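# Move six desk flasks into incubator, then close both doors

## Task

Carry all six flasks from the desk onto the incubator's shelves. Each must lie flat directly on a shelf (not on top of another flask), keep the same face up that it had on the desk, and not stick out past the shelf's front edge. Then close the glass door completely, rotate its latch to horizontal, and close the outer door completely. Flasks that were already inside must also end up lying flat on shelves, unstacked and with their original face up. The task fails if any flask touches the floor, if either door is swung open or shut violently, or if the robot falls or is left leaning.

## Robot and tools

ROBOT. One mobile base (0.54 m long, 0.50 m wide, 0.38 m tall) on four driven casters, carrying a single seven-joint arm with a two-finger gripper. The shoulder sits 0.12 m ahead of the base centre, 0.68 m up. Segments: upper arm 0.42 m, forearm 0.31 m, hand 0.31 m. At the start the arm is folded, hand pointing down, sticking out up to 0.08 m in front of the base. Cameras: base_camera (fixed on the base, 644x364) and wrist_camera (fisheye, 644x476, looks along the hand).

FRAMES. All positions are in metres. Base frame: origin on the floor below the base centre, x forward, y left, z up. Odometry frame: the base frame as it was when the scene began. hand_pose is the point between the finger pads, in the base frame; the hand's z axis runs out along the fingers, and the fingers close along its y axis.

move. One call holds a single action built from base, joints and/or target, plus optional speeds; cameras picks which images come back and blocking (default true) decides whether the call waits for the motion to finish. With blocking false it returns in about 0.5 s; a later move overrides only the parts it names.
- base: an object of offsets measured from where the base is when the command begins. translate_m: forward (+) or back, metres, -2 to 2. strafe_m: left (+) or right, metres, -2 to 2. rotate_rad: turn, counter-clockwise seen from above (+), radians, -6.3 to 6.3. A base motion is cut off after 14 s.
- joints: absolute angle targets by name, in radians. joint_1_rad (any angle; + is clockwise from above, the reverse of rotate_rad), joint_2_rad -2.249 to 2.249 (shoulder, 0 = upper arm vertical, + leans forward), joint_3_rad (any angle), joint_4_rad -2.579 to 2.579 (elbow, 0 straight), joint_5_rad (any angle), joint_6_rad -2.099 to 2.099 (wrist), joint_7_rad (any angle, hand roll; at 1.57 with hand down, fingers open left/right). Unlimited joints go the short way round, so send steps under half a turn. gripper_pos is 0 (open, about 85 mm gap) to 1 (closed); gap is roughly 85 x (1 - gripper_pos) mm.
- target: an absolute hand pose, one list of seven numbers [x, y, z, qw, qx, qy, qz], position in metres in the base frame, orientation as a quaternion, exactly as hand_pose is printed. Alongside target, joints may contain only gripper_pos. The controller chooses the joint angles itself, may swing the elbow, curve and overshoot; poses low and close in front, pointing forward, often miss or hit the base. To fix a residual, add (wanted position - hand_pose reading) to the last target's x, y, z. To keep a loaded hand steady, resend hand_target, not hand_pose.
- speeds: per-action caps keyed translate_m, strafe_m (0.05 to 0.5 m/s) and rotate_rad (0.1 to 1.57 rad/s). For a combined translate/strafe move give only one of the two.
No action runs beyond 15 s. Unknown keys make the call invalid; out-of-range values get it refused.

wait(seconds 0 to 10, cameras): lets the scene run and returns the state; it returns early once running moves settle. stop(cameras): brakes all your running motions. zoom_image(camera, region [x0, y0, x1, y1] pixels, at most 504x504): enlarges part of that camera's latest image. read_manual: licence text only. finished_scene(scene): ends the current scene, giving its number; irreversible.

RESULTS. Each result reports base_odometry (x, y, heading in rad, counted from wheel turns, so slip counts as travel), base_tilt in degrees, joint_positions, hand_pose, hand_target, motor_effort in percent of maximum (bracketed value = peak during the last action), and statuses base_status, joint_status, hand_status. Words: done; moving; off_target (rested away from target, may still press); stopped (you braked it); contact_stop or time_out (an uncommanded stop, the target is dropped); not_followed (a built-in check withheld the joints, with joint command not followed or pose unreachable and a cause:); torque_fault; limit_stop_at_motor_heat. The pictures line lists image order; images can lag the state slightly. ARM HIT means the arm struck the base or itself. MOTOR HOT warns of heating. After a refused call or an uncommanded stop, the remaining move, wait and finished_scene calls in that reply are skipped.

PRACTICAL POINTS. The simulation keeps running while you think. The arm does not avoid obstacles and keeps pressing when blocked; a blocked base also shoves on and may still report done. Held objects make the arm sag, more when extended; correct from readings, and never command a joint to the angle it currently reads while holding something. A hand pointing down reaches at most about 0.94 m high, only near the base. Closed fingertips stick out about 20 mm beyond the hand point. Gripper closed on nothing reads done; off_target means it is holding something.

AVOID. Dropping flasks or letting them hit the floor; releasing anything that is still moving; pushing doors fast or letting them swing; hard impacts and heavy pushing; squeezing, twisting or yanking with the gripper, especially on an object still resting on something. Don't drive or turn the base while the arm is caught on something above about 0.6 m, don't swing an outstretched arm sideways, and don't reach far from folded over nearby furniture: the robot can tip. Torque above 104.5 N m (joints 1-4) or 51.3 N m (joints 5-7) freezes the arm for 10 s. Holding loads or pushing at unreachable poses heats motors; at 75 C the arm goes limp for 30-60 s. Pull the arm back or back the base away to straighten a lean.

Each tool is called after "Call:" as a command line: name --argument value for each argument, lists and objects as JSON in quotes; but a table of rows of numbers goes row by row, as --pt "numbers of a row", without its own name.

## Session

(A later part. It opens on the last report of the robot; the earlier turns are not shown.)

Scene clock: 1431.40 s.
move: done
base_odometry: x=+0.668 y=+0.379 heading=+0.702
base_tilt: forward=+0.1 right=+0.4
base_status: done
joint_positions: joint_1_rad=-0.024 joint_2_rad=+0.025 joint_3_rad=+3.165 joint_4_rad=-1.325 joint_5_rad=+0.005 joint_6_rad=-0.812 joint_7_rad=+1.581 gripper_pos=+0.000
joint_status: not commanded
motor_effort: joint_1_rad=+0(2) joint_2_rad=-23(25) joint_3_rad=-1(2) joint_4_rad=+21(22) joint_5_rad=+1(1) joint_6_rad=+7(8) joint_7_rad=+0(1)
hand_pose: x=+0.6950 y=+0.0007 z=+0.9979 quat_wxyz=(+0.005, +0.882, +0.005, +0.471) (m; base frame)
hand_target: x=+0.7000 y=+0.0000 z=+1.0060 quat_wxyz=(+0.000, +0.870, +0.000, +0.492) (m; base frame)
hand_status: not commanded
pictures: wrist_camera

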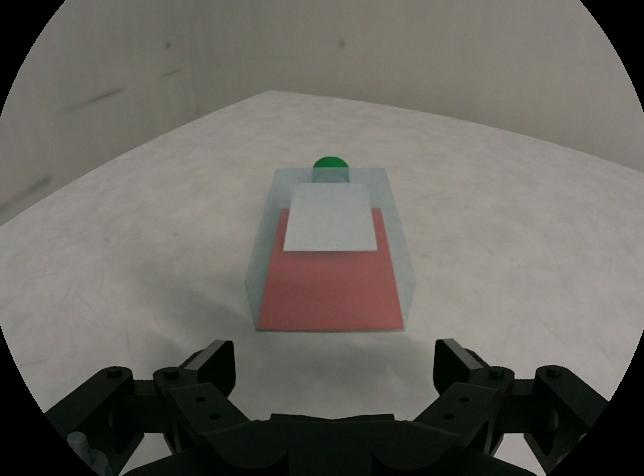

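Call:
move --base '{"strafe_m": 0.0154, "rotate_rad": -0.018}' --cameras '[]'

Call:
move --base '{"translate_m": -0.012}' --cameras '[]'

Call:
move --base '{"translate_m": 0.02}' --speeds '{"translate_m": 0.06}' --cameras '["wrist_camera"]'

Call:
zoom_image --camera "wrist_camera" --region '[200, 150, 470, 400]'

Scene clock: 1435.13 s.
move: done
base_odometry: x=+0.659 y=+0.391 heading=+0.683
base_tilt: forward=+0.2 right=+0.4
base_status: done
joint_positions: joint_1_rad=-0.022 joint_2_rad=+0.025 joint_3_rad=+3.165 joint_4_rad=-1.325 joint_5_rad=+0.005 joint_6_rad=-0.811 joint_7_rad=+1.581 gripper_pos=+0.000
joint_status: not commanded
motor_effort: joint_1_rad=+1(2) joint_2_rad=-22(25) joint_3_rad=+1(3) joint_4_rad=+21(22) joint_5_rad=+1(2) joint_6_rad=+7(7) joint_7_rad=+0(1)
hand_pose: x=+0.6949 y=-0.0001 z=+0.9981 quat_wxyz=(+0.005, +0.882, +0.005, +0.471) (m; base frame)
hand_target: x=+0.7000 y=+0.0000 z=+1.0060 quat_wxyz=(+0.000, +0.870, +0.000, +0.492) (m; base frame)
hand_status: not commanded
pictures: none
No camera images: "cameras" was empty.

Scene clock: 1435.80 s.
move: done
base_odometry: x=+0.650 y=+0.384 heading=+0.683
base_tilt: forward=+0.1 right=+0.4
base_status: done
joint_positions: joint_1_rad=-0.022 joint_2_rad=+0.021 joint_3_rad=+3.165 joint_4_rad=-1.326 joint_5_rad=+0.005 joint_6_rad=-0.810 joint_7_rad=+1.581 gripper_pos=+0.000
joint_status: not commanded
motor_effort: joint_1_rad=+0(1) joint_2_rad=-22(26) joint_3_rad=+0(2) joint_4_rad=+20(22) joint_5_rad=+1(1) joint_6_rad=+7(7) joint_7_rad=+1(1)
hand_pose: x=+0.6938 y=-0.0001 z=+1.0003 quat_wxyz=(+0.005, +0.881, +0.005, +0.473) (m; base frame)
hand_target: x=+0.7000 y=+0.0000 z=+1.0060 quat_wxyz=(+0.000, +0.870, +0.000, +0.492) (m; base frame)
hand_status: not commanded
pictures: none
No camera images: "cameras" was empty.

Scene clock: 1436.60 s.
move: done
base_odometry: x=+0.665 y=+0.396 heading=+0.683
base_tilt: forward=+0.1 right=+0.4
base_status: done
joint_positions: joint_1_rad=-0.022 joint_2_rad=+0.020 joint_3_rad=+3.165 joint_4_rad=-1.326 joint_5_rad=+0.005 joint_6_rad=-0.810 joint_7_rad=+1.581 gripper_pos=+0.000
joint_status: not commanded
motor_effort: joint_1_rad=+1(1) joint_2_rad=-22(26) joint_3_rad=+0(2) joint_4_rad=+21(22) joint_5_rad=+1(1) joint_6_rad=+7(8) joint_7_rad=+0(1)
hand_pose: x=+0.6938 y=-0.0001 z=+1.0004 quat_wxyz=(+0.005, +0.881, +0.005, +0.473) (m; base frame)
hand_target: x=+0.7000 y=+0.0000 z=+1.0060 quat_wxyz=(+0.000, +0.870, +0.000, +0.492) (m; base frame)
hand_status: not commanded
pictures: wrist_camera

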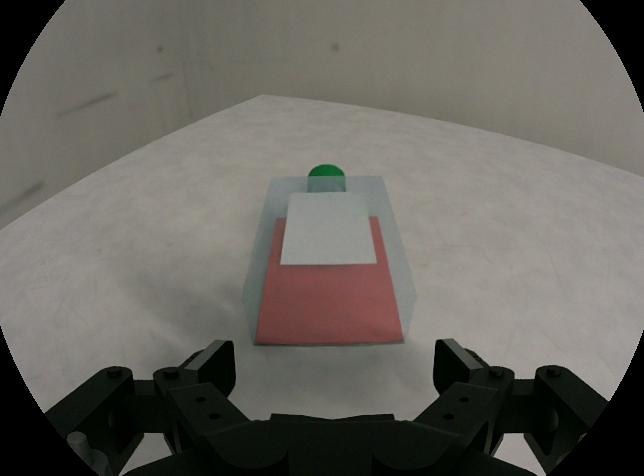

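Scaled by 1.867.

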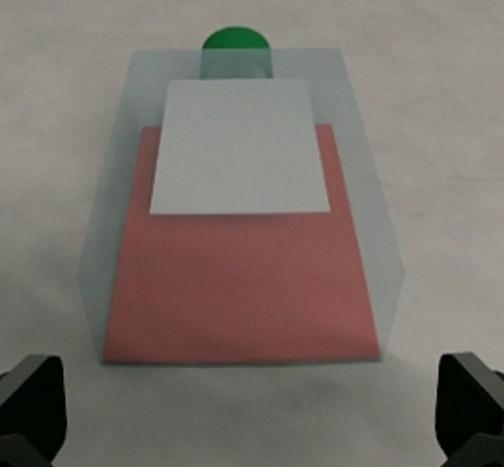

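Call:
move --base '{"strafe_m": 0.003}' --cameras '[]'

Call:
move --base '{"translate_m": -0.012}' --cameras '[]'

Call:
move --base '{"translate_m": 0.016}' --speeds '{"translate_m": 0.06}' --cameras '["wrist_camera"]'

Call:
zoom_image --camera "wrist_camera" --region '[200, 150, 470, 400]'

Scene clock: 1440.37 s.
move: done
base_odometry: x=+0.663 y=+0.399 heading=+0.683
base_tilt: forward=+0.1 right=+0.4
base_status: done
joint_positions: joint_1_rad=-0.022 joint_2_rad=+0.021 joint_3_rad=+3.165 joint_4_rad=-1.326 joint_5_rad=+0.005 joint_6_rad=-0.809 joint_7_rad=+1.581 gripper_pos=+0.000
joint_status: not commanded
motor_effort: joint_1_rad=+1(2) joint_2_rad=-21(25) joint_3_rad=+1(3) joint_4_rad=+21(22) joint_5_rad=+1(1) joint_6_rad=+7(7) joint_7_rad=+1(1)
hand_pose: x=+0.6939 y=-0.0004 z=+1.0002 quat_wxyz=(+0.005, +0.881, +0.005, +0.473) (m; base frame)
hand_target: x=+0.7000 y=+0.0000 z=+1.0060 quat_wxyz=(+0.000, +0.870, +0.000, +0.492) (m; base frame)
hand_status: not commanded
pictures: none
No camera images: "cameras" was empty.

Scene clock: 1441.03 s.
move: done
base_odometry: x=+0.654 y=+0.391 heading=+0.683
base_tilt: forward=+0.1 right=+0.4
base_status: done
joint_positions: joint_1_rad=-0.022 joint_2_rad=+0.019 joint_3_rad=+3.165 joint_4_rad=-1.327 joint_5_rad=+0.005 joint_6_rad=-0.809 joint_7_rad=+1.581 gripper_pos=+0.000
joint_status: not commanded
motor_effort: joint_1_rad=+0(1) joint_2_rad=-23(26) joint_3_rad=+0(2) joint_4_rad=+21(22) joint_5_rad=+1(1) joint_6_rad=+7(8) joint_7_rad=+1(1)
hand_pose: x=+0.6935 y=-0.0004 z=+1.0012 quat_wxyz=(+0.005, +0.881, +0.004, +0.474) (m; base frame)
hand_target: x=+0.7000 y=+0.0000 z=+1.0060 quat_wxyz=(+0.000, +0.870, +0.000, +0.492) (m; base frame)
hand_status: not commanded
pictures: none
No camera images: "cameras" was empty.

Scene clock: 1441.77 s.
move: done
base_odometry: x=+0.666 y=+0.402 heading=+0.683
base_tilt: forward=+0.1 right=+0.4
base_status: done
joint_positions: joint_1_rad=-0.022 joint_2_rad=+0.021 joint_3_rad=+3.165 joint_4_rad=-1.327 joint_5_rad=+0.005 joint_6_rad=-0.808 joint_7_rad=+1.581 gripper_pos=+0.000
joint_status: not commanded
motor_effort: joint_1_rad=+1(1) joint_2_rad=-22(25) joint_3_rad=+0(1) joint_4_rad=+21(22) joint_5_rad=+1(1) joint_6_rad=+7(8) joint_7_rad=+0(1)
hand_pose: x=+0.6941 y=-0.0004 z=+1.0003 quat_wxyz=(+0.005, +0.881, +0.005, +0.473) (m; base frame)
hand_target: x=+0.7000 y=+0.0000 z=+1.0060 quat_wxyz=(+0.000, +0.870, +0.000, +0.492) (m; base frame)
hand_status: not commanded
pictures: wrist_camera

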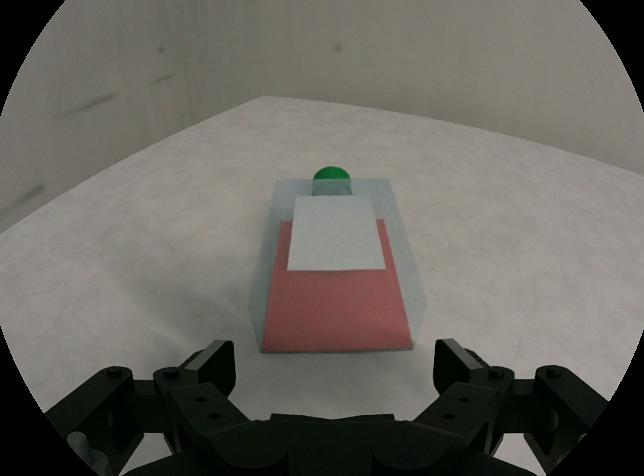

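Scaled by 1.867.

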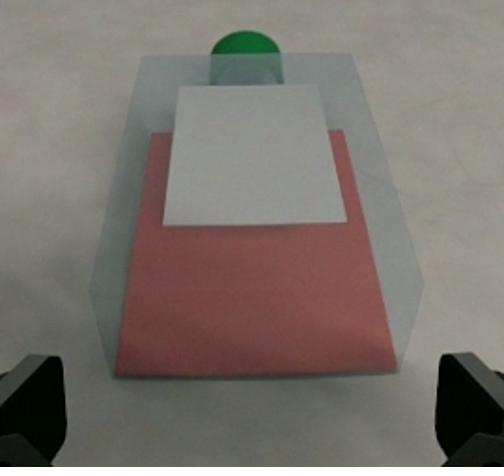

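Call:
move --base '{"strafe_m": -0.0012}' --cameras '[]'

Call:
move --base '{"translate_m": -0.012}' --cameras '[]'

Call:
move --base '{"translate_m": 0.018}' --speeds '{"translate_m": 0.06}' --cameras '["wrist_camera"]'

Call:
zoom_image --camera "wrist_camera" --region '[200, 150, 470, 400]'

Scene clock: 1445.60 s.
move: done
base_odometry: x=+0.667 y=+0.401 heading=+0.684
base_tilt: forward=+0.2 right=+0.4
base_status: done
joint_positions: joint_1_rad=-0.022 joint_2_rad=+0.021 joint_3_rad=+3.165 joint_4_rad=-1.327 joint_5_rad=+0.005 joint_6_rad=-0.808 joint_7_rad=+1.581 gripper_pos=+0.000
joint_status: not commanded
motor_effort: joint_1_rad=+0(2) joint_2_rad=-23(24) joint_3_rad=+0(3) joint_4_rad=+21(21) joint_5_rad=+1(1) joint_6_rad=+7(7) joint_7_rad=+1(1)
hand_pose: x=+0.6941 y=-0.0005 z=+1.0003 quat_wxyz=(+0.005, +0.881, +0.004, +0.473) (m; base frame)
hand_target: x=+0.7000 y=+0.0000 z=+1.0060 quat_wxyz=(+0.000, +0.870, +0.000, +0.492) (m; base frame)
hand_status: not commanded
pictures: none
No camera images: "cameras" was empty.

Scene clock: 1446.27 s.
move: done
base_odometry: x=+0.658 y=+0.393 heading=+0.684
base_tilt: forward=+0.1 right=+0.4
base_status: done
joint_positions: joint_1_rad=-0.022 joint_2_rad=+0.019 joint_3_rad=+3.165 joint_4_rad=-1.327 joint_5_rad=+0.005 joint_6_rad=-0.808 joint_7_rad=+1.581 gripper_pos=+0.000
joint_status: not commanded
motor_effort: joint_1_rad=+1(2) joint_2_rad=-22(25) joint_3_rad=+1(2) joint_4_rad=+21(22) joint_5_rad=+1(1) joint_6_rad=+7(8) joint_7_rad=+1(1)
hand_pose: x=+0.6936 y=-0.0006 z=+1.0014 quat_wxyz=(+0.005, +0.880, +0.004, +0.474) (m; base frame)
hand_target: x=+0.7000 y=+0.0000 z=+1.0060 quat_wxyz=(+0.000, +0.870, +0.000, +0.492) (m; base frame)
hand_status: not commanded
pictures: none
No camera images: "cameras" was empty.

Scene clock: 1447.03 s.
move: done
base_odometry: x=+0.672 y=+0.405 heading=+0.684
base_tilt: forward=+0.1 right=+0.4
base_status: done
joint_positions: joint_1_rad=-0.022 joint_2_rad=+0.020 joint_3_rad=+3.165 joint_4_rad=-1.327 joint_5_rad=+0.005 joint_6_rad=-0.807 joint_7_rad=+1.581 gripper_pos=+0.000
joint_status: not commanded
motor_effort: joint_1_rad=+1(1) joint_2_rad=-22(25) joint_3_rad=+0(1) joint_4_rad=+21(22) joint_5_rad=+0(2) joint_6_rad=+7(8) joint_7_rad=+1(1)
hand_pose: x=+0.6941 y=-0.0006 z=+1.0004 quat_wxyz=(+0.005, +0.881, +0.004, +0.474) (m; base frame)
hand_target: x=+0.7000 y=+0.0000 z=+1.0060 quat_wxyz=(+0.000, +0.870, +0.000, +0.492) (m; base frame)
hand_status: not commanded
pictures: wrist_camera

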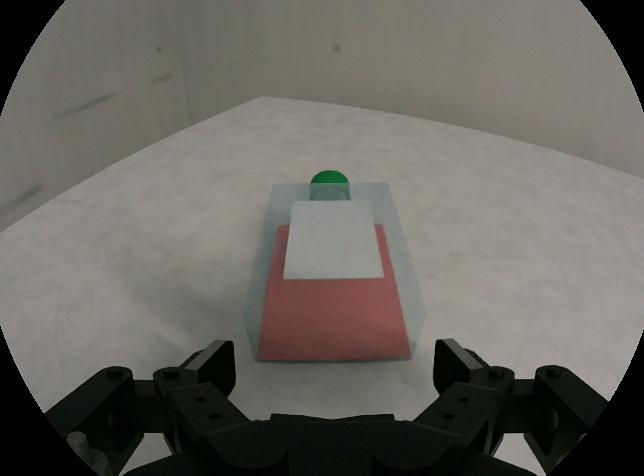

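Scaled by 1.867.

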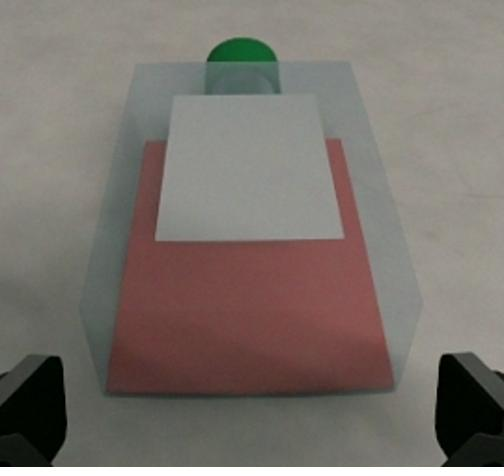

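Call:
move --base '{"translate_m": 0.008}' --speeds '{"translate_m": 0.06}' --cameras '["wrist_camera"]'

Call:
zoom_image --camera "wrist_camera" --region '[200, 150, 470, 400]'

Scene clock: 1451.07 s.
move: done
base_odometry: x=+0.678 y=+0.410 heading=+0.684
base_tilt: forward=+0.1 right=+0.4
base_status: done
joint_positions: joint_1_rad=-0.022 joint_2_rad=+0.022 joint_3_rad=+3.165 joint_4_rad=-1.327 joint_5_rad=+0.005 joint_6_rad=-0.807 joint_7_rad=+1.581 gripper_pos=+0.000
joint_status: not commanded
motor_effort: joint_1_rad=+0(1) joint_2_rad=-23(26) joint_3_rad=-1(1) joint_4_rad=+21(21) joint_5_rad=+1(1) joint_6_rad=+7(8) joint_7_rad=+1(1)
hand_pose: x=+0.6948 y=-0.0006 z=+0.9994 quat_wxyz=(+0.005, +0.881, +0.004, +0.473) (m; base frame)
hand_target: x=+0.7000 y=+0.0000 z=+1.0060 quat_wxyz=(+0.000, +0.870, +0.000, +0.492) (m; base frame)
hand_status: not commanded
pictures: wrist_camera

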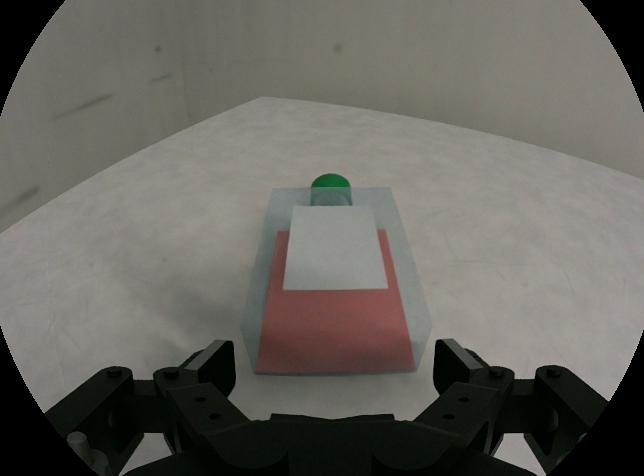

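Scaled by 1.867.

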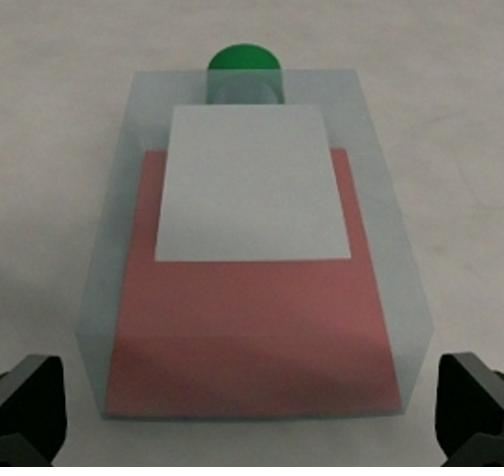

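Call:
move --base '{"translate_m": 0.02}' --speeds '{"translate_m": 0.06}' --cameras '["wrist_camera"]'

Call:
zoom_image --camera "wrist_camera" --region '[200, 200, 470, 450]'

Scene clock: 1454.20 s.
move: done
base_odometry: x=+0.693 y=+0.423 heading=+0.685
base_tilt: forward=+0.1 right=+0.4
base_status: done
joint_positions: joint_1_rad=-0.022 joint_2_rad=+0.022 joint_3_rad=+3.165 joint_4_rad=-1.327 joint_5_rad=+0.005 joint_6_rad=-0.807 joint_7_rad=+1.581 gripper_pos=+0.000
joint_status: not commanded
motor_effort: joint_1_rad=+0(1) joint_2_rad=-22(25) joint_3_rad=+0(1) joint_4_rad=+21(22) joint_5_rad=+1(1) joint_6_rad=+7(8) joint_7_rad=+1(1)
hand_pose: x=+0.6946 y=-0.0006 z=+0.9999 quat_wxyz=(+0.005, +0.881, +0.004, +0.473) (m; base frame)
hand_target: x=+0.7000 y=+0.0000 z=+1.0060 quat_wxyz=(+0.000, +0.870, +0.000, +0.492) (m; base frame)
hand_status: not commanded
pictures: wrist_camera

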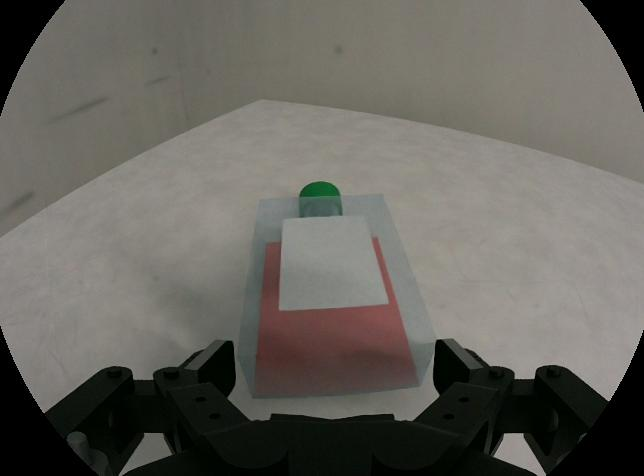

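Scaled by 1.867.

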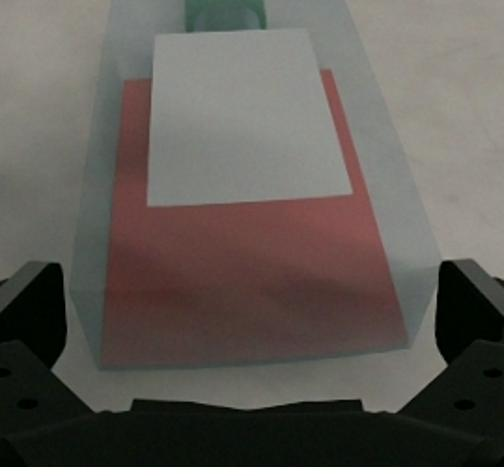

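Call:
move --base '{"translate_m": -0.02}' --cameras '[]'

Call:
move --base '{"strafe_m": -0.034, "rotate_rad": 0.045}' --cameras '[]'

Call:
move --base '{"translate_m": -0.01}' --cameras '[]'

Call:
move --base '{"translate_m": 0.015}' --speeds '{"translate_m": 0.06}' --cameras '["wrist_camera"]'

Call:
zoom_image --camera "wrist_camera" --region '[200, 150, 470, 400]'

Scene clock: 1460.70 s.
move: done
base_odometry: x=+0.678 y=+0.410 heading=+0.685
base_tilt: forward=+0.2 right=+0.4
base_status: done
joint_positions: joint_1_rad=-0.022 joint_2_rad=+0.016 joint_3_rad=+3.165 joint_4_rad=-1.328 joint_5_rad=+0.005 joint_6_rad=-0.806 joint_7_rad=+1.581 gripper_pos=+0.000
joint_status: not commanded
motor_effort: joint_1_rad=+0(1) joint_2_rad=-22(26) joint_3_rad=-1(2) joint_4_rad=+21(22) joint_5_rad=+1(1) joint_6_rad=+7(7) joint_7_rad=+1(1)
hand_pose: x=+0.6929 y=-0.0006 z=+1.0028 quat_wxyz=(+0.005, +0.880, +0.004, +0.476) (m; base frame)
hand_target: x=+0.7000 y=+0.0000 z=+1.0060 quat_wxyz=(+0.000, +0.870, +0.000, +0.492) (m; base frame)
hand_status: not commanded
pictures: none
No camera images: "cameras" was empty.

Scene clock: 1461.50 s.
move: done
base_odometry: x=+0.700 y=+0.384 heading=+0.730
base_tilt: forward=+0.1 right=+0.4
base_status: done
joint_positions: joint_1_rad=-0.019 joint_2_rad=+0.017 joint_3_rad=+3.166 joint_4_rad=-1.328 joint_5_rad=+0.005 joint_6_rad=-0.806 joint_7_rad=+1.581 gripper_pos=+0.000
joint_status: not commanded
motor_effort: joint_1_rad=-1(3) joint_2_rad=-22(24) joint_3_rad=-1(2) joint_4_rad=+21(22) joint_5_rad=+1(1) joint_6_rad=+7(8) joint_7_rad=+0(1)
hand_pose: x=+0.6930 y=-0.0029 z=+1.0026 quat_wxyz=(+0.006, +0.880, +0.003, +0.476) (m; base frame)
hand_target: x=+0.7000 y=+0.0000 z=+1.0060 quat_wxyz=(+0.000, +0.870, +0.000, +0.492) (m; base frame)
hand_status: not commanded
pictures: none
No camera images: "cameras" was empty.

Scene clock: 1462.07 s.
move: done
base_odometry: x=+0.692 y=+0.377 heading=+0.731
base_tilt: forward=+0.2 right=+0.4
base_status: done
joint_positions: joint_1_rad=-0.019 joint_2_rad=+0.018 joint_3_rad=+3.166 joint_4_rad=-1.328 joint_5_rad=+0.005 joint_6_rad=-0.806 joint_7_rad=+1.581 gripper_pos=+0.000
joint_status: not commanded
motor_effort: joint_1_rad=+0(1) joint_2_rad=-22(25) joint_3_rad=+0(1) joint_4_rad=+21(22) joint_5_rad=+1(1) joint_6_rad=+7(8) joint_7_rad=+1(1)
hand_pose: x=+0.6935 y=-0.0029 z=+1.0019 quat_wxyz=(+0.006, +0.880, +0.003, +0.475) (m; base frame)
hand_target: x=+0.7000 y=+0.0000 z=+1.0060 quat_wxyz=(+0.000, +0.870, +0.000, +0.492) (m; base frame)
hand_status: not commanded
pictures: none
No camera images: "cameras" was empty.

Scene clock: 1462.73 s.
move: done
base_odometry: x=+0.704 y=+0.387 heading=+0.730
base_tilt: forward=+0.2 right=+0.4
base_status: done
joint_positions: joint_1_rad=-0.019 joint_2_rad=+0.021 joint_3_rad=+3.166 joint_4_rad=-1.328 joint_5_rad=+0.005 joint_6_rad=-0.805 joint_7_rad=+1.581 gripper_pos=+0.000
joint_status: not commanded
motor_effort: joint_1_rad=+1(1) joint_2_rad=-23(24) joint_3_rad=+0(1) joint_4_rad=+21(22) joint_5_rad=+1(1) joint_6_rad=+7(8) joint_7_rad=+1(1)
hand_pose: x=+0.6945 y=-0.0028 z=+1.0004 quat_wxyz=(+0.006, +0.880, +0.003, +0.474) (m; base frame)
hand_target: x=+0.7000 y=+0.0000 z=+1.0060 quat_wxyz=(+0.000, +0.870, +0.000, +0.492) (m; base frame)
hand_status: not commanded
pictures: wrist_camera

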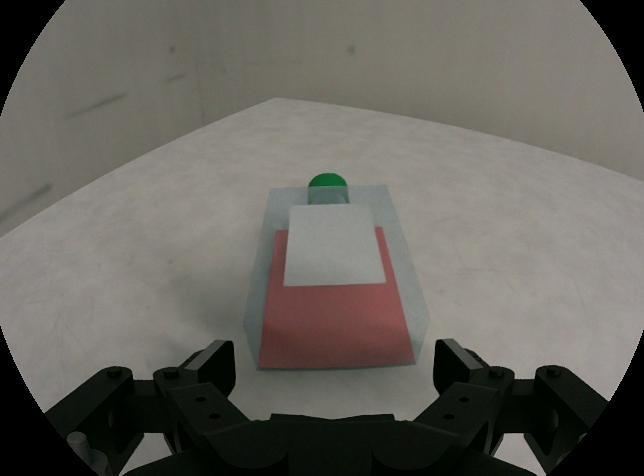

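Scaled by 1.867.

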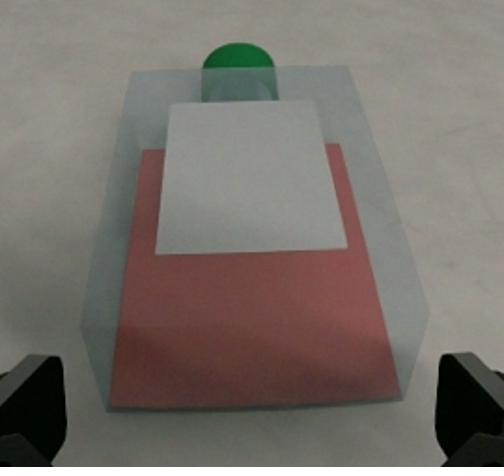

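Call:
move --base '{"strafe_m": -0.0102, "rotate_rad": 0.013}' --cameras '[]'

Call:
move --base '{"translate_m": -0.012}' --cameras '[]'

Call:
move --base '{"translate_m": 0.014}' --speeds '{"translate_m": 0.06}' --cameras '["wrist_camera"]'

Call:
zoom_image --camera "wrist_camera" --region '[200, 150, 470, 400]'

Scene clock: 1467.20 s.
move: done
base_odometry: x=+0.711 y=+0.380 heading=+0.744
base_tilt: forward=+0.1 right=+0.4
base_status: done
joint_positions: joint_1_rad=-0.020 joint_2_rad=+0.021 joint_3_rad=+3.166 joint_4_rad=-1.328 joint_5_rad=+0.004 joint_6_rad=-0.805 joint_7_rad=+1.581 gripper_pos=+0.000
joint_status: not commanded
motor_effort: joint_1_rad=+0(3) joint_2_rad=-22(25) joint_3_rad=+0(2) joint_4_rad=+21(22) joint_5_rad=+1(2) joint_6_rad=+7(8) joint_7_rad=+1(1)
hand_pose: x=+0.6945 y=-0.0022 z=+1.0003 quat_wxyz=(+0.006, +0.881, +0.003, +0.474) (m; base frame)
hand_target: x=+0.7000 y=+0.0000 z=+1.0060 quat_wxyz=(+0.000, +0.870, +0.000, +0.492) (m; base frame)
hand_status: not commanded
pictures: none
No camera images: "cameras" was empty.

Scene clock: 1467.87 s.
move: done
base_odometry: x=+0.702 y=+0.372 heading=+0.744
base_tilt: forward=+0.1 right=+0.4
base_status: done
joint_positions: joint_1_rad=-0.020 joint_2_rad=+0.019 joint_3_rad=+3.166 joint_4_rad=-1.328 joint_5_rad=+0.004 joint_6_rad=-0.805 joint_7_rad=+1.581 gripper_pos=+0.000
joint_status: not commanded
motor_effort: joint_1_rad=+0(1) joint_2_rad=-22(26) joint_3_rad=+0(1) joint_4_rad=+21(23) joint_5_rad=+1(1) joint_6_rad=+7(8) joint_7_rad=+1(1)
hand_pose: x=+0.6941 y=-0.0022 z=+1.0011 quat_wxyz=(+0.006, +0.880, +0.003, +0.475) (m; base frame)
hand_target: x=+0.7000 y=+0.0000 z=+1.0060 quat_wxyz=(+0.000, +0.870, +0.000, +0.492) (m; base frame)
hand_status: not commanded
pictures: none
No camera images: "cameras" was empty.

Scene clock: 1468.53 s.
move: done
base_odometry: x=+0.712 y=+0.381 heading=+0.743
base_tilt: forward=+0.1 right=+0.4
base_status: done
joint_positions: joint_1_rad=-0.020 joint_2_rad=+0.022 joint_3_rad=+3.166 joint_4_rad=-1.328 joint_5_rad=+0.004 joint_6_rad=-0.804 joint_7_rad=+1.581 gripper_pos=+0.000
joint_status: not commanded
motor_effort: joint_1_rad=+0(1) joint_2_rad=-22(25) joint_3_rad=-1(1) joint_4_rad=+21(23) joint_5_rad=+1(1) joint_6_rad=+7(8) joint_7_rad=+1(1)
hand_pose: x=+0.6952 y=-0.0022 z=+0.9995 quat_wxyz=(+0.006, +0.881, +0.003, +0.474) (m; base frame)
hand_target: x=+0.7000 y=+0.0000 z=+1.0060 quat_wxyz=(+0.000, +0.870, +0.000, +0.492) (m; base frame)
hand_status: not commanded
pictures: wrist_camera

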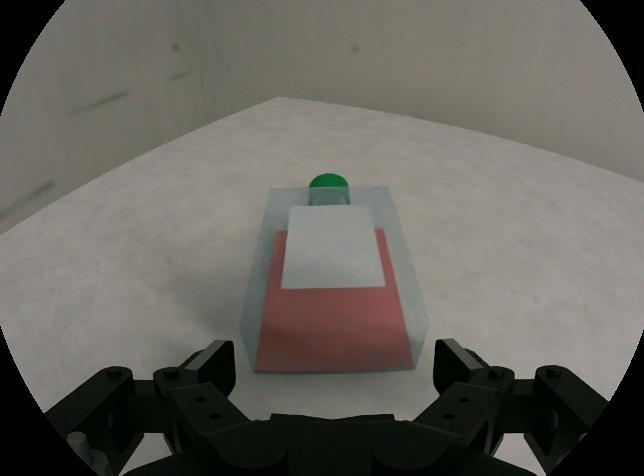

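Scaled by 1.867.

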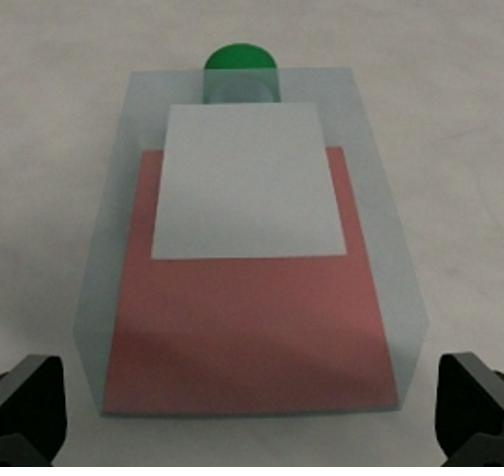

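Call:
move --base '{"translate_m": 0.02}' --speeds '{"translate_m": 0.06}' --cameras '["wrist_camera"]'

Call:
zoom_image --camera "wrist_camera" --region '[200, 200, 470, 450]'

Scene clock: 1471.33 s.
move: done
base_odometry: x=+0.727 y=+0.394 heading=+0.743
base_tilt: forward=+0.2 right=+0.4
base_status: done
joint_positions: joint_1_rad=-0.020 joint_2_rad=+0.023 joint_3_rad=+3.166 joint_4_rad=-1.328 joint_5_rad=+0.004 joint_6_rad=-0.804 joint_7_rad=+1.581 gripper_pos=+0.000
joint_status: not commanded
motor_effort: joint_1_rad=+0(1) joint_2_rad=-22(26) joint_3_rad=-1(2) joint_4_rad=+21(22) joint_5_rad=+1(1) joint_6_rad=+7(7) joint_7_rad=+1(1)
hand_pose: x=+0.6953 y=-0.0022 z=+0.9994 quat_wxyz=(+0.006, +0.881, +0.003, +0.474) (m; base frame)
hand_target: x=+0.7000 y=+0.0000 z=+1.0060 quat_wxyz=(+0.000, +0.870, +0.000, +0.492) (m; base frame)
hand_status: not commanded
pictures: wrist_camera

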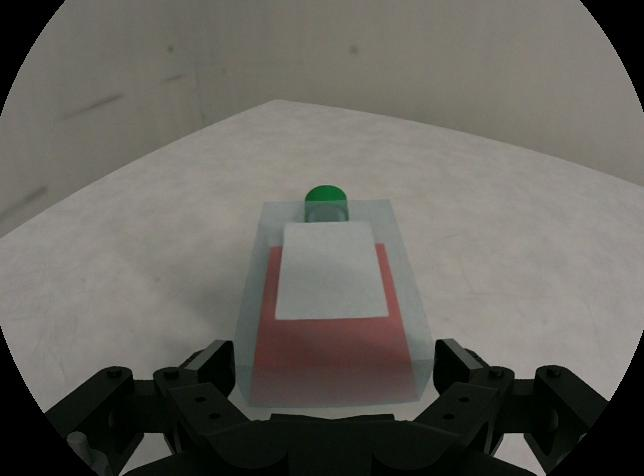

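Scaled by 1.867.

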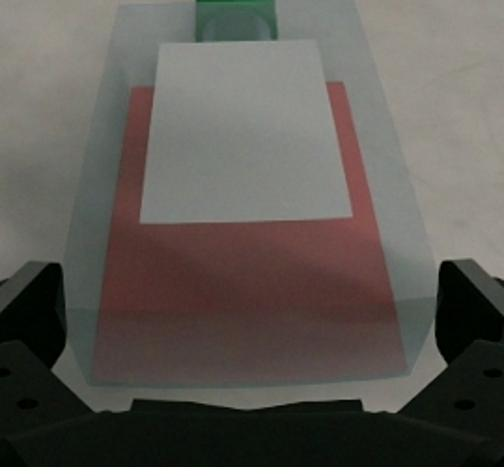

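Slid in.

Call:
move --base '{"translate_m": 0.012}' --speeds '{"translate_m": 0.06}' --cameras '[]'

Call:
move --joints '{"gripper_pos": 0.15}' --cameras '["wrist_camera"]'

Scene clock: 1473.87 s.
move: done
base_odometry: x=+0.737 y=+0.403 heading=+0.743
base_tilt: forward=+0.1 right=+0.4
base_status: done
joint_positions: joint_1_rad=-0.020 joint_2_rad=+0.025 joint_3_rad=+3.166 joint_4_rad=-1.328 joint_5_rad=+0.004 joint_6_rad=-0.804 joint_7_rad=+1.581 gripper_pos=+0.000
joint_status: not commanded
motor_effort: joint_1_rad=+0(2) joint_2_rad=-22(25) joint_3_rad=+0(2) joint_4_rad=+21(22) joint_5_rad=+1(2) joint_6_rad=+7(8) joint_7_rad=+1(1)
hand_pose: x=+0.6961 y=-0.0022 z=+0.9980 quat_wxyz=(+0.006, +0.881, +0.003, +0.473) (m; base frame)
hand_target: x=+0.7000 y=+0.0000 z=+1.0060 quat_wxyz=(+0.000, +0.870, +0.000, +0.492) (m; base frame)
hand_status: not commanded
pictures: none
No camera images: "cameras" was empty.

Scene clock: 1474.43 s.
move: off_target
base_odometry: x=+0.737 y=+0.403 heading=+0.743
base_tilt: forward=+0.1 right=+0.4
base_status: not commanded
joint_positions: joint_1_rad=-0.020 joint_2_rad=+0.023 joint_3_rad=+3.166 joint_4_rad=-1.329 joint_5_rad=+0.004 joint_6_rad=-0.802 joint_7_rad=+1.581 gripper_pos=+0.060
joint_status: gripper_pos off_target (ended at +0.060, target +0.150)
motor_effort: joint_1_rad=+0(0) joint_2_rad=-23(24) joint_3_rad=+0(1) joint_4_rad=+21(22) joint_5_rad=+1(1) joint_6_rad=+7(8) joint_7_rad=+1(1)
hand_pose: x=+0.6957 y=-0.0022 z=+0.9992 quat_wxyz=(+0.006, +0.881, +0.003, +0.474) (m; base frame)
hand_target: x=+0.7000 y=+0.0000 z=+1.0060 quat_wxyz=(+0.000, +0.870, +0.000, +0.492) (m; base frame)
hand_status: not commanded
pictures: wrist_camera

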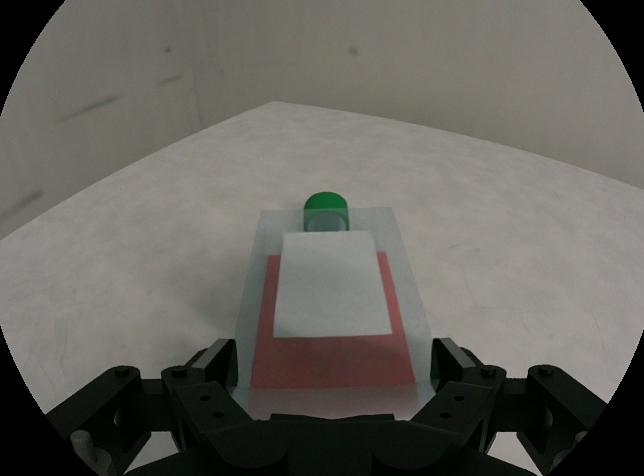

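Call:
move --joints '{"gripper_pos": 0.6}' --cameras '[]'

Call:
move --target '[0.70, 0, 1.07, 0, 0.870, 0, 0.492]' --cameras '[]'

Call:
move --base '{"translate_m": -1.259, "strafe_m": 0.162}' --speeds '{"translate_m": 0.4}'

Call:
move --base '{"rotate_rad": -2.228}' --speeds '{"rotate_rad": 1.0}'

Scene clock: 1479.23 s.
move: off_target
base_odometry: x=+0.737 y=+0.403 heading=+0.743
base_tilt: forward=+0.1 right=+0.4
base_status: not commanded
joint_positions: joint_1_rad=-0.020 joint_2_rad=+0.023 joint_3_rad=+3.166 joint_4_rad=-1.329 joint_5_rad=+0.004 joint_6_rad=-0.802 joint_7_rad=+1.581 gripper_pos=+0.060
joint_status: gripper_pos off_target (ended at +0.060, target +0.600)
motor_effort: joint_1_rad=+0(0) joint_2_rad=-22(23) joint_3_rad=+0(1) joint_4_rad=+20(21) joint_5_rad=+1(1) joint_6_rad=+7(7) joint_7_rad=+1(1)
hand_pose: x=+0.6957 y=-0.0022 z=+0.9991 quat_wxyz=(+0.006, +0.881, +0.003, +0.474) (m; base frame)
hand_target: x=+0.7000 y=+0.0000 z=+1.0060 quat_wxyz=(+0.000, +0.870, +0.000, +0.492) (m; base frame)
hand_status: not commanded
pictures: none
No camera images: "cameras" was empty.

Scene clock: 1480.83 s.
move: done
base_odometry: x=+0.737 y=+0.403 heading=+0.743
base_tilt: forward=+0.1 right=+0.4
base_status: not commanded
joint_positions: joint_1_rad=-0.020 joint_2_rad=+0.062 joint_3_rad=+3.166 joint_4_rad=-1.098 joint_5_rad=+0.004 joint_6_rad=-0.896 joint_7_rad=+1.581 gripper_pos=+0.060
joint_status: not commanded
motor_effort: joint_1_rad=+0(1) joint_2_rad=-24(25) joint_3_rad=+0(1) joint_4_rad=+21(23) joint_5_rad=+0(1) joint_6_rad=+8(9) joint_7_rad=+1(1)
hand_pose: x=+0.7087 y=-0.0019 z=+1.0823 quat_wxyz=(+0.007, +0.856, +0.003, +0.517) (m; base frame)
hand_target: x=+0.7000 y=+0.0000 z=+1.0699 quat_wxyz=(+0.000, +0.870, +0.000, +0.492) (m; base frame)
hand_status: done (0.015 m and 3.4 deg from the pose sent, 0.071 m and 2.5 deg at the start)
pictures: none
No camera images: "cameras" was empty.

Scene clock: 1485.13 s.
move: done
base_odometry: x=-0.301 y=-0.330 heading=+0.743
base_tilt: forward=+0.1 right=+0.4
base_status: done
joint_positions: joint_1_rad=-0.020 joint_2_rad=+0.073 joint_3_rad=+3.166 joint_4_rad=-1.096 joint_5_rad=+0.004 joint_6_rad=-0.901 joint_7_rad=+1.581 gripper_pos=+0.060
joint_status: not commanded
motor_effort: joint_1_rad=+0(2) joint_2_rad=-24(29) joint_3_rad=-1(2) joint_4_rad=+21(23) joint_5_rad=+1(1) joint_6_rad=+8(9) joint_7_rad=+0(1)
hand_pose: x=+0.7128 y=-0.0019 z=+1.0749 quat_wxyz=(+0.007, +0.860, +0.003, +0.510) (m; base frame)
hand_target: x=+0.7000 y=+0.0000 z=+1.0699 quat_wxyz=(+0.000, +0.870, +0.000, +0.492) (m; base frame)
hand_status: not commanded
pictures: base_camera, wrist_camera

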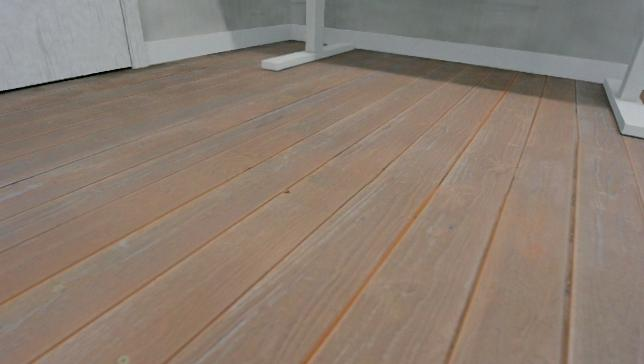

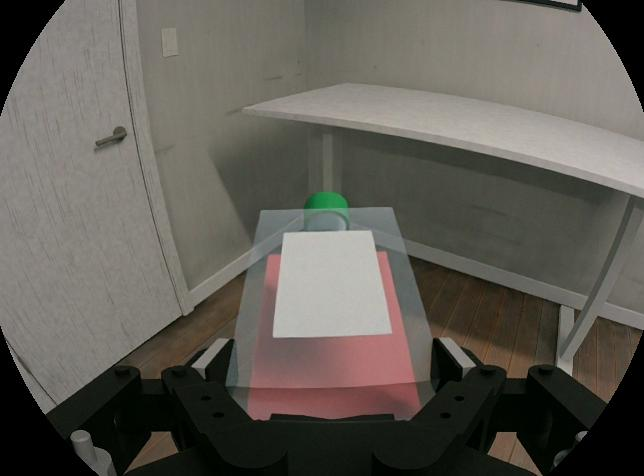

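Scene clock: 1488.30 s.
move: done
base_odometry: x=-0.301 y=-0.330 heading=-1.483
base_tilt: forward=+0.1 right=+0.4
base_status: done
joint_positions: joint_1_rad=-0.019 joint_2_rad=+0.074 joint_3_rad=+3.172 joint_4_rad=-1.096 joint_5_rad=+0.004 joint_6_rad=-0.901 joint_7_rad=+1.581 gripper_pos=+0.060
joint_status: not commanded
motor_effort: joint_1_rad=+0(3) joint_2_rad=-24(27) joint_3_rad=+0(3) joint_4_rad=+21(22) joint_5_rad=+1(2) joint_6_rad=+8(8) joint_7_rad=+1(1)
hand_pose: x=+0.7130 y=-0.0052 z=+1.0746 quat_wxyz=(+0.008, +0.860, +0.001, +0.510) (m; base frame)
hand_target: x=+0.7000 y=+0.0000 z=+1.0699 quat_wxyz=(+0.000, +0.870, +0.000, +0.492) (m; base frame)
hand_status: not commanded
pictures: base_camera, wrist_camera

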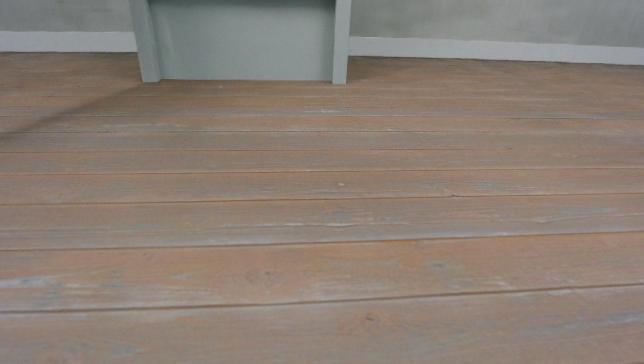

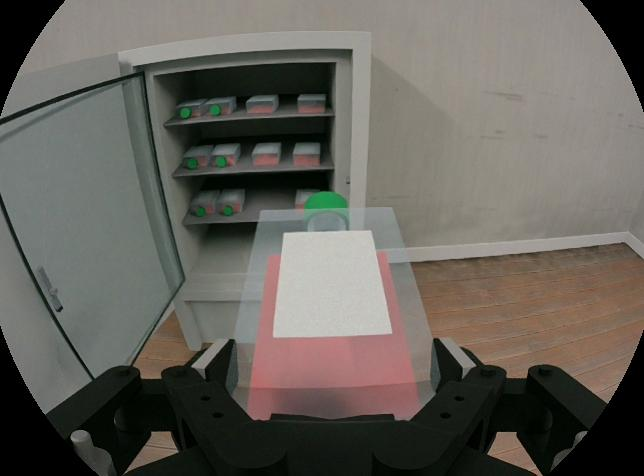

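Call:
move --base '{"translate_m": 0.738, "strafe_m": 0.186}' --speeds '{"translate_m": 0.3}' --target '[0.70, 0, 0.725, 0, 0.870, 0, 0.492]'

Call:
zoom_image --camera "wrist_camera" --region '[120, 100, 420, 320]'

Scene clock: 1493.57 s.
move: done
base_odometry: x=-0.051 y=-1.049 heading=-1.485
base_tilt: forward=+0.1 right=+0.4
base_status: done
joint_positions: joint_1_rad=-0.007 joint_2_rad=+0.197 joint_3_rad=+3.154 joint_4_rad=-2.085 joint_5_rad=+0.004 joint_6_rad=+0.115 joint_7_rad=+1.581 gripper_pos=+0.060
joint_status: not commanded
motor_effort: joint_1_rad=+0(2) joint_2_rad=-26(30) joint_3_rad=+0(2) joint_4_rad=+18(22) joint_5_rad=+1(1) joint_6_rad=+8(9) joint_7_rad=+0(1)
hand_pose: x=+0.6972 y=-0.0012 z=+0.7147 quat_wxyz=(+0.005, +0.883, +0.005, +0.468) (m; base frame)
hand_target: x=+0.7000 y=+0.0000 z=+0.7250 quat_wxyz=(+0.000, +0.870, +0.000, +0.492) (m; base frame)
hand_status: done (0.011 m and 3.2 deg from the pose sent, 0.350 m and 2.5 deg at the start)
pictures: base_camera, wrist_camera

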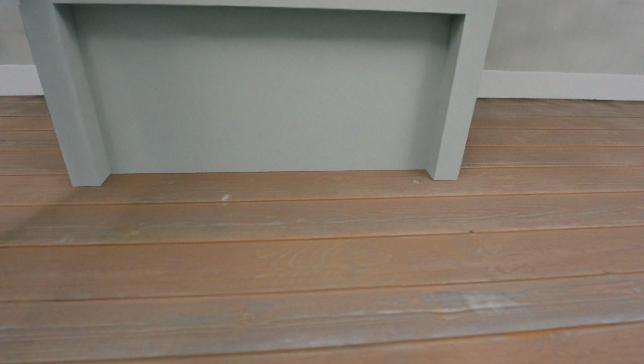

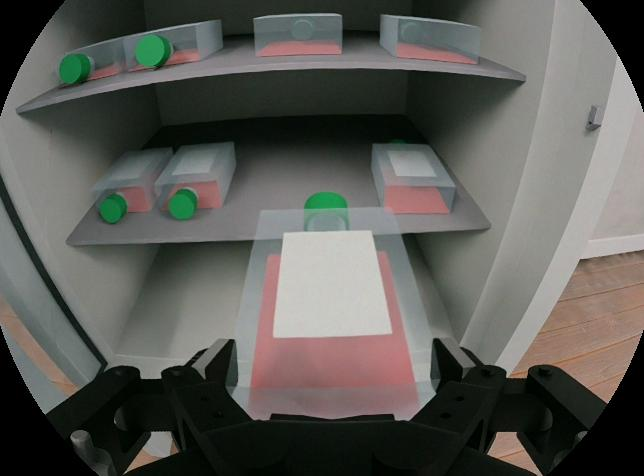

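Scaled by 1.680.

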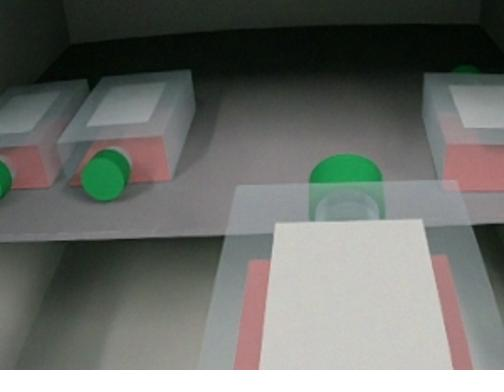

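Call:
move --base '{"translate_m": 0.16, "strafe_m": 0.01}' --speeds '{"translate_m": 0.15}'

Call:
move --target '[0.70, 0, 0.685, 0, 0.870, 0, 0.492]' --cameras '[]'

Call:
move --base '{"translate_m": 0.065}' --speeds '{"translate_m": 0.08}'

Scene clock: 1498.73 s.
move: done
base_odometry: x=-0.027 y=-1.208 heading=-1.484
base_tilt: forward=+0.1 right=+0.4
base_status: done
joint_positions: joint_1_rad=-0.005 joint_2_rad=+0.199 joint_3_rad=+3.153 joint_4_rad=-2.088 joint_5_rad=+0.004 joint_6_rad=+0.117 joint_7_rad=+1.581 gripper_pos=+0.060
joint_status: not commanded
motor_effort: joint_1_rad=+0(1) joint_2_rad=-25(27) joint_3_rad=+0(2) joint_4_rad=+17(19) joint_5_rad=+1(1) joint_6_rad=+8(8) joint_7_rad=+0(1)
hand_pose: x=+0.6963 y=-0.0019 z=+0.7120 quat_wxyz=(+0.006, +0.884, +0.004, +0.467) (m; base frame)
hand_target: x=+0.7000 y=+0.0000 z=+0.7250 quat_wxyz=(+0.000, +0.870, +0.000, +0.492) (m; base frame)
hand_status: not commanded
pictures: base_camera, wrist_camera

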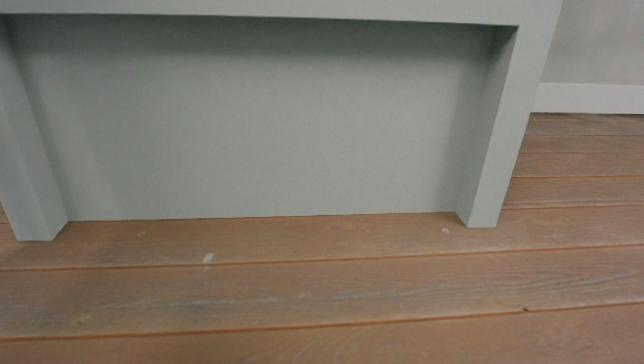

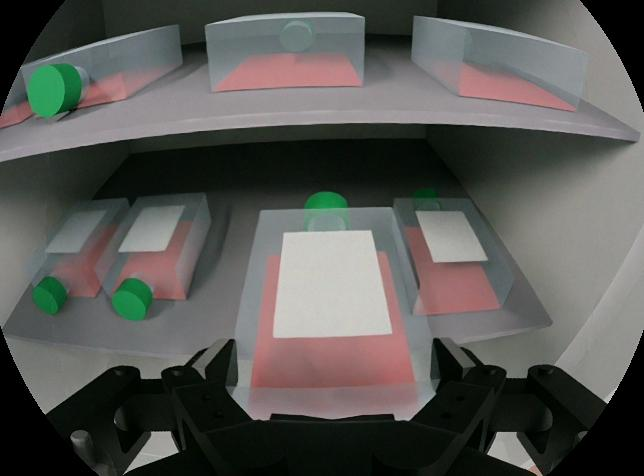

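Scene clock: 1499.93 s.
move: done
base_odometry: x=-0.027 y=-1.208 heading=-1.484
base_tilt: forward=+0.1 right=+0.4
base_status: not commanded
joint_positions: joint_1_rad=-0.005 joint_2_rad=+0.281 joint_3_rad=+3.153 joint_4_rad=-2.155 joint_5_rad=+0.004 joint_6_rad=+0.263 joint_7_rad=+1.581 gripper_pos=+0.060
joint_status: not commanded
motor_effort: joint_1_rad=+0(1) joint_2_rad=-27(29) joint_3_rad=-1(1) joint_4_rad=+16(18) joint_5_rad=+1(1) joint_6_rad=+8(9) joint_7_rad=+0(1)
hand_pose: x=+0.6961 y=-0.0017 z=+0.6702 quat_wxyz=(+0.006, +0.885, +0.005, +0.465) (m; base frame)
hand_target: x=+0.7000 y=+0.0000 z=+0.6850 quat_wxyz=(+0.000, +0.870, +0.000, +0.492) (m; base frame)
hand_status: done (0.015 m and 3.6 deg from the pose sent, 0.027 m and 3.4 deg at the start)
pictures: none
No camera images: "cameras" was empty.

Scene clock: 1501.27 s.
move: done
base_odometry: x=-0.021 y=-1.272 heading=-1.484
base_tilt: forward=+0.1 right=+0.4
base_status: done
joint_positions: joint_1_rad=-0.005 joint_2_rad=+0.282 joint_3_rad=+3.153 joint_4_rad=-2.157 joint_5_rad=+0.004 joint_6_rad=+0.264 joint_7_rad=+1.581 gripper_pos=+0.060
joint_status: not commanded
motor_effort: joint_1_rad=+0(1) joint_2_rad=-27(28) joint_3_rad=-1(1) joint_4_rad=+16(17) joint_5_rad=+1(1) joint_6_rad=+7(8) joint_7_rad=+0(1)
hand_pose: x=+0.6956 y=-0.0017 z=+0.6692 quat_wxyz=(+0.006, +0.885, +0.005, +0.465) (m; base frame)
hand_target: x=+0.7000 y=+0.0000 z=+0.6850 quat_wxyz=(+0.000, +0.870, +0.000, +0.492) (m; base frame)
hand_status: not commanded
pictures: base_camera, wrist_camera

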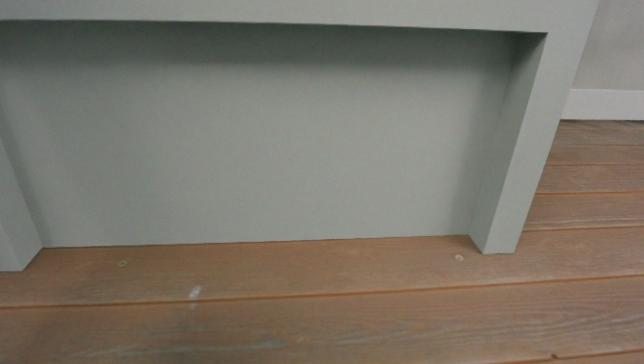

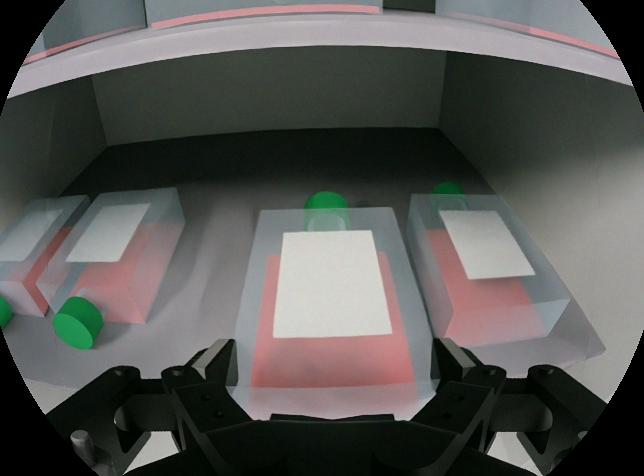

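Call:
move --base '{"strafe_m": 0.03}' --speeds '{"strafe_m": 0.1}' --cameras '[]'

Call:
move --target '[0.70, 0, 0.668, 0, 0.870, 0, 0.492]' --cameras '["wrist_camera"]'

Scene clock: 1504.50 s.
move: done
base_odometry: x=+0.009 y=-1.270 heading=-1.484
base_tilt: forward=+0.1 right=+0.4
base_status: done
joint_positions: joint_1_rad=-0.003 joint_2_rad=+0.282 joint_3_rad=+3.149 joint_4_rad=-2.157 joint_5_rad=+0.004 joint_6_rad=+0.264 joint_7_rad=+1.581 gripper_pos=+0.060
joint_status: not commanded
motor_effort: joint_1_rad=+0(3) joint_2_rad=-27(28) joint_3_rad=+0(2) joint_4_rad=+15(16) joint_5_rad=+1(1) joint_6_rad=+8(8) joint_7_rad=+0(1)
hand_pose: x=+0.6956 y=-0.0011 z=+0.6692 quat_wxyz=(+0.005, +0.885, +0.005, +0.465) (m; base frame)
hand_target: x=+0.7000 y=+0.0000 z=+0.6850 quat_wxyz=(+0.000, +0.870, +0.000, +0.492) (m; base frame)
hand_status: not commanded
pictures: none
No camera images: "cameras" was empty.

Scene clock: 1505.27 s.
move: done
base_odometry: x=+0.009 y=-1.270 heading=-1.484
base_tilt: forward=+0.2 right=+0.4
base_status: not commanded
joint_positions: joint_1_rad=-0.003 joint_2_rad=+0.315 joint_3_rad=+3.149 joint_4_rad=-2.177 joint_5_rad=+0.004 joint_6_rad=+0.331 joint_7_rad=+1.581 gripper_pos=+0.060
joint_status: not commanded
motor_effort: joint_1_rad=+0(0) joint_2_rad=-27(29) joint_3_rad=+0(1) joint_4_rad=+15(16) joint_5_rad=+1(1) joint_6_rad=+8(8) joint_7_rad=+1(1)
hand_pose: x=+0.6980 y=-0.0010 z=+0.6580 quat_wxyz=(+0.005, +0.882, +0.005, +0.471) (m; base frame)
hand_target: x=+0.7000 y=+0.0000 z=+0.6680 quat_wxyz=(+0.000, +0.870, +0.000, +0.492) (m; base frame)
hand_status: done (0.010 m and 3.0 deg from the pose sent, 0.005 m and 3.7 deg at the start)
pictures: wrist_camera

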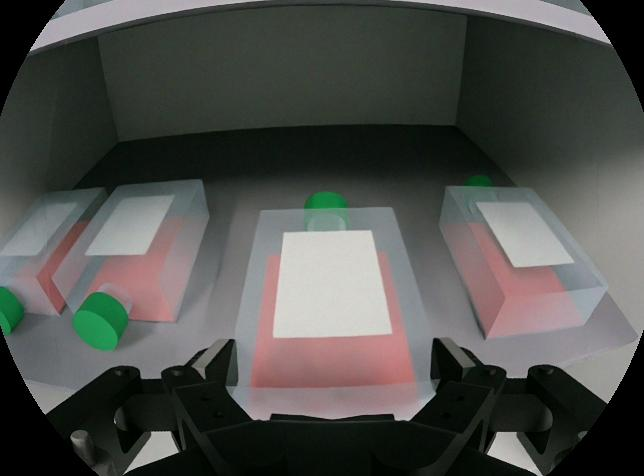

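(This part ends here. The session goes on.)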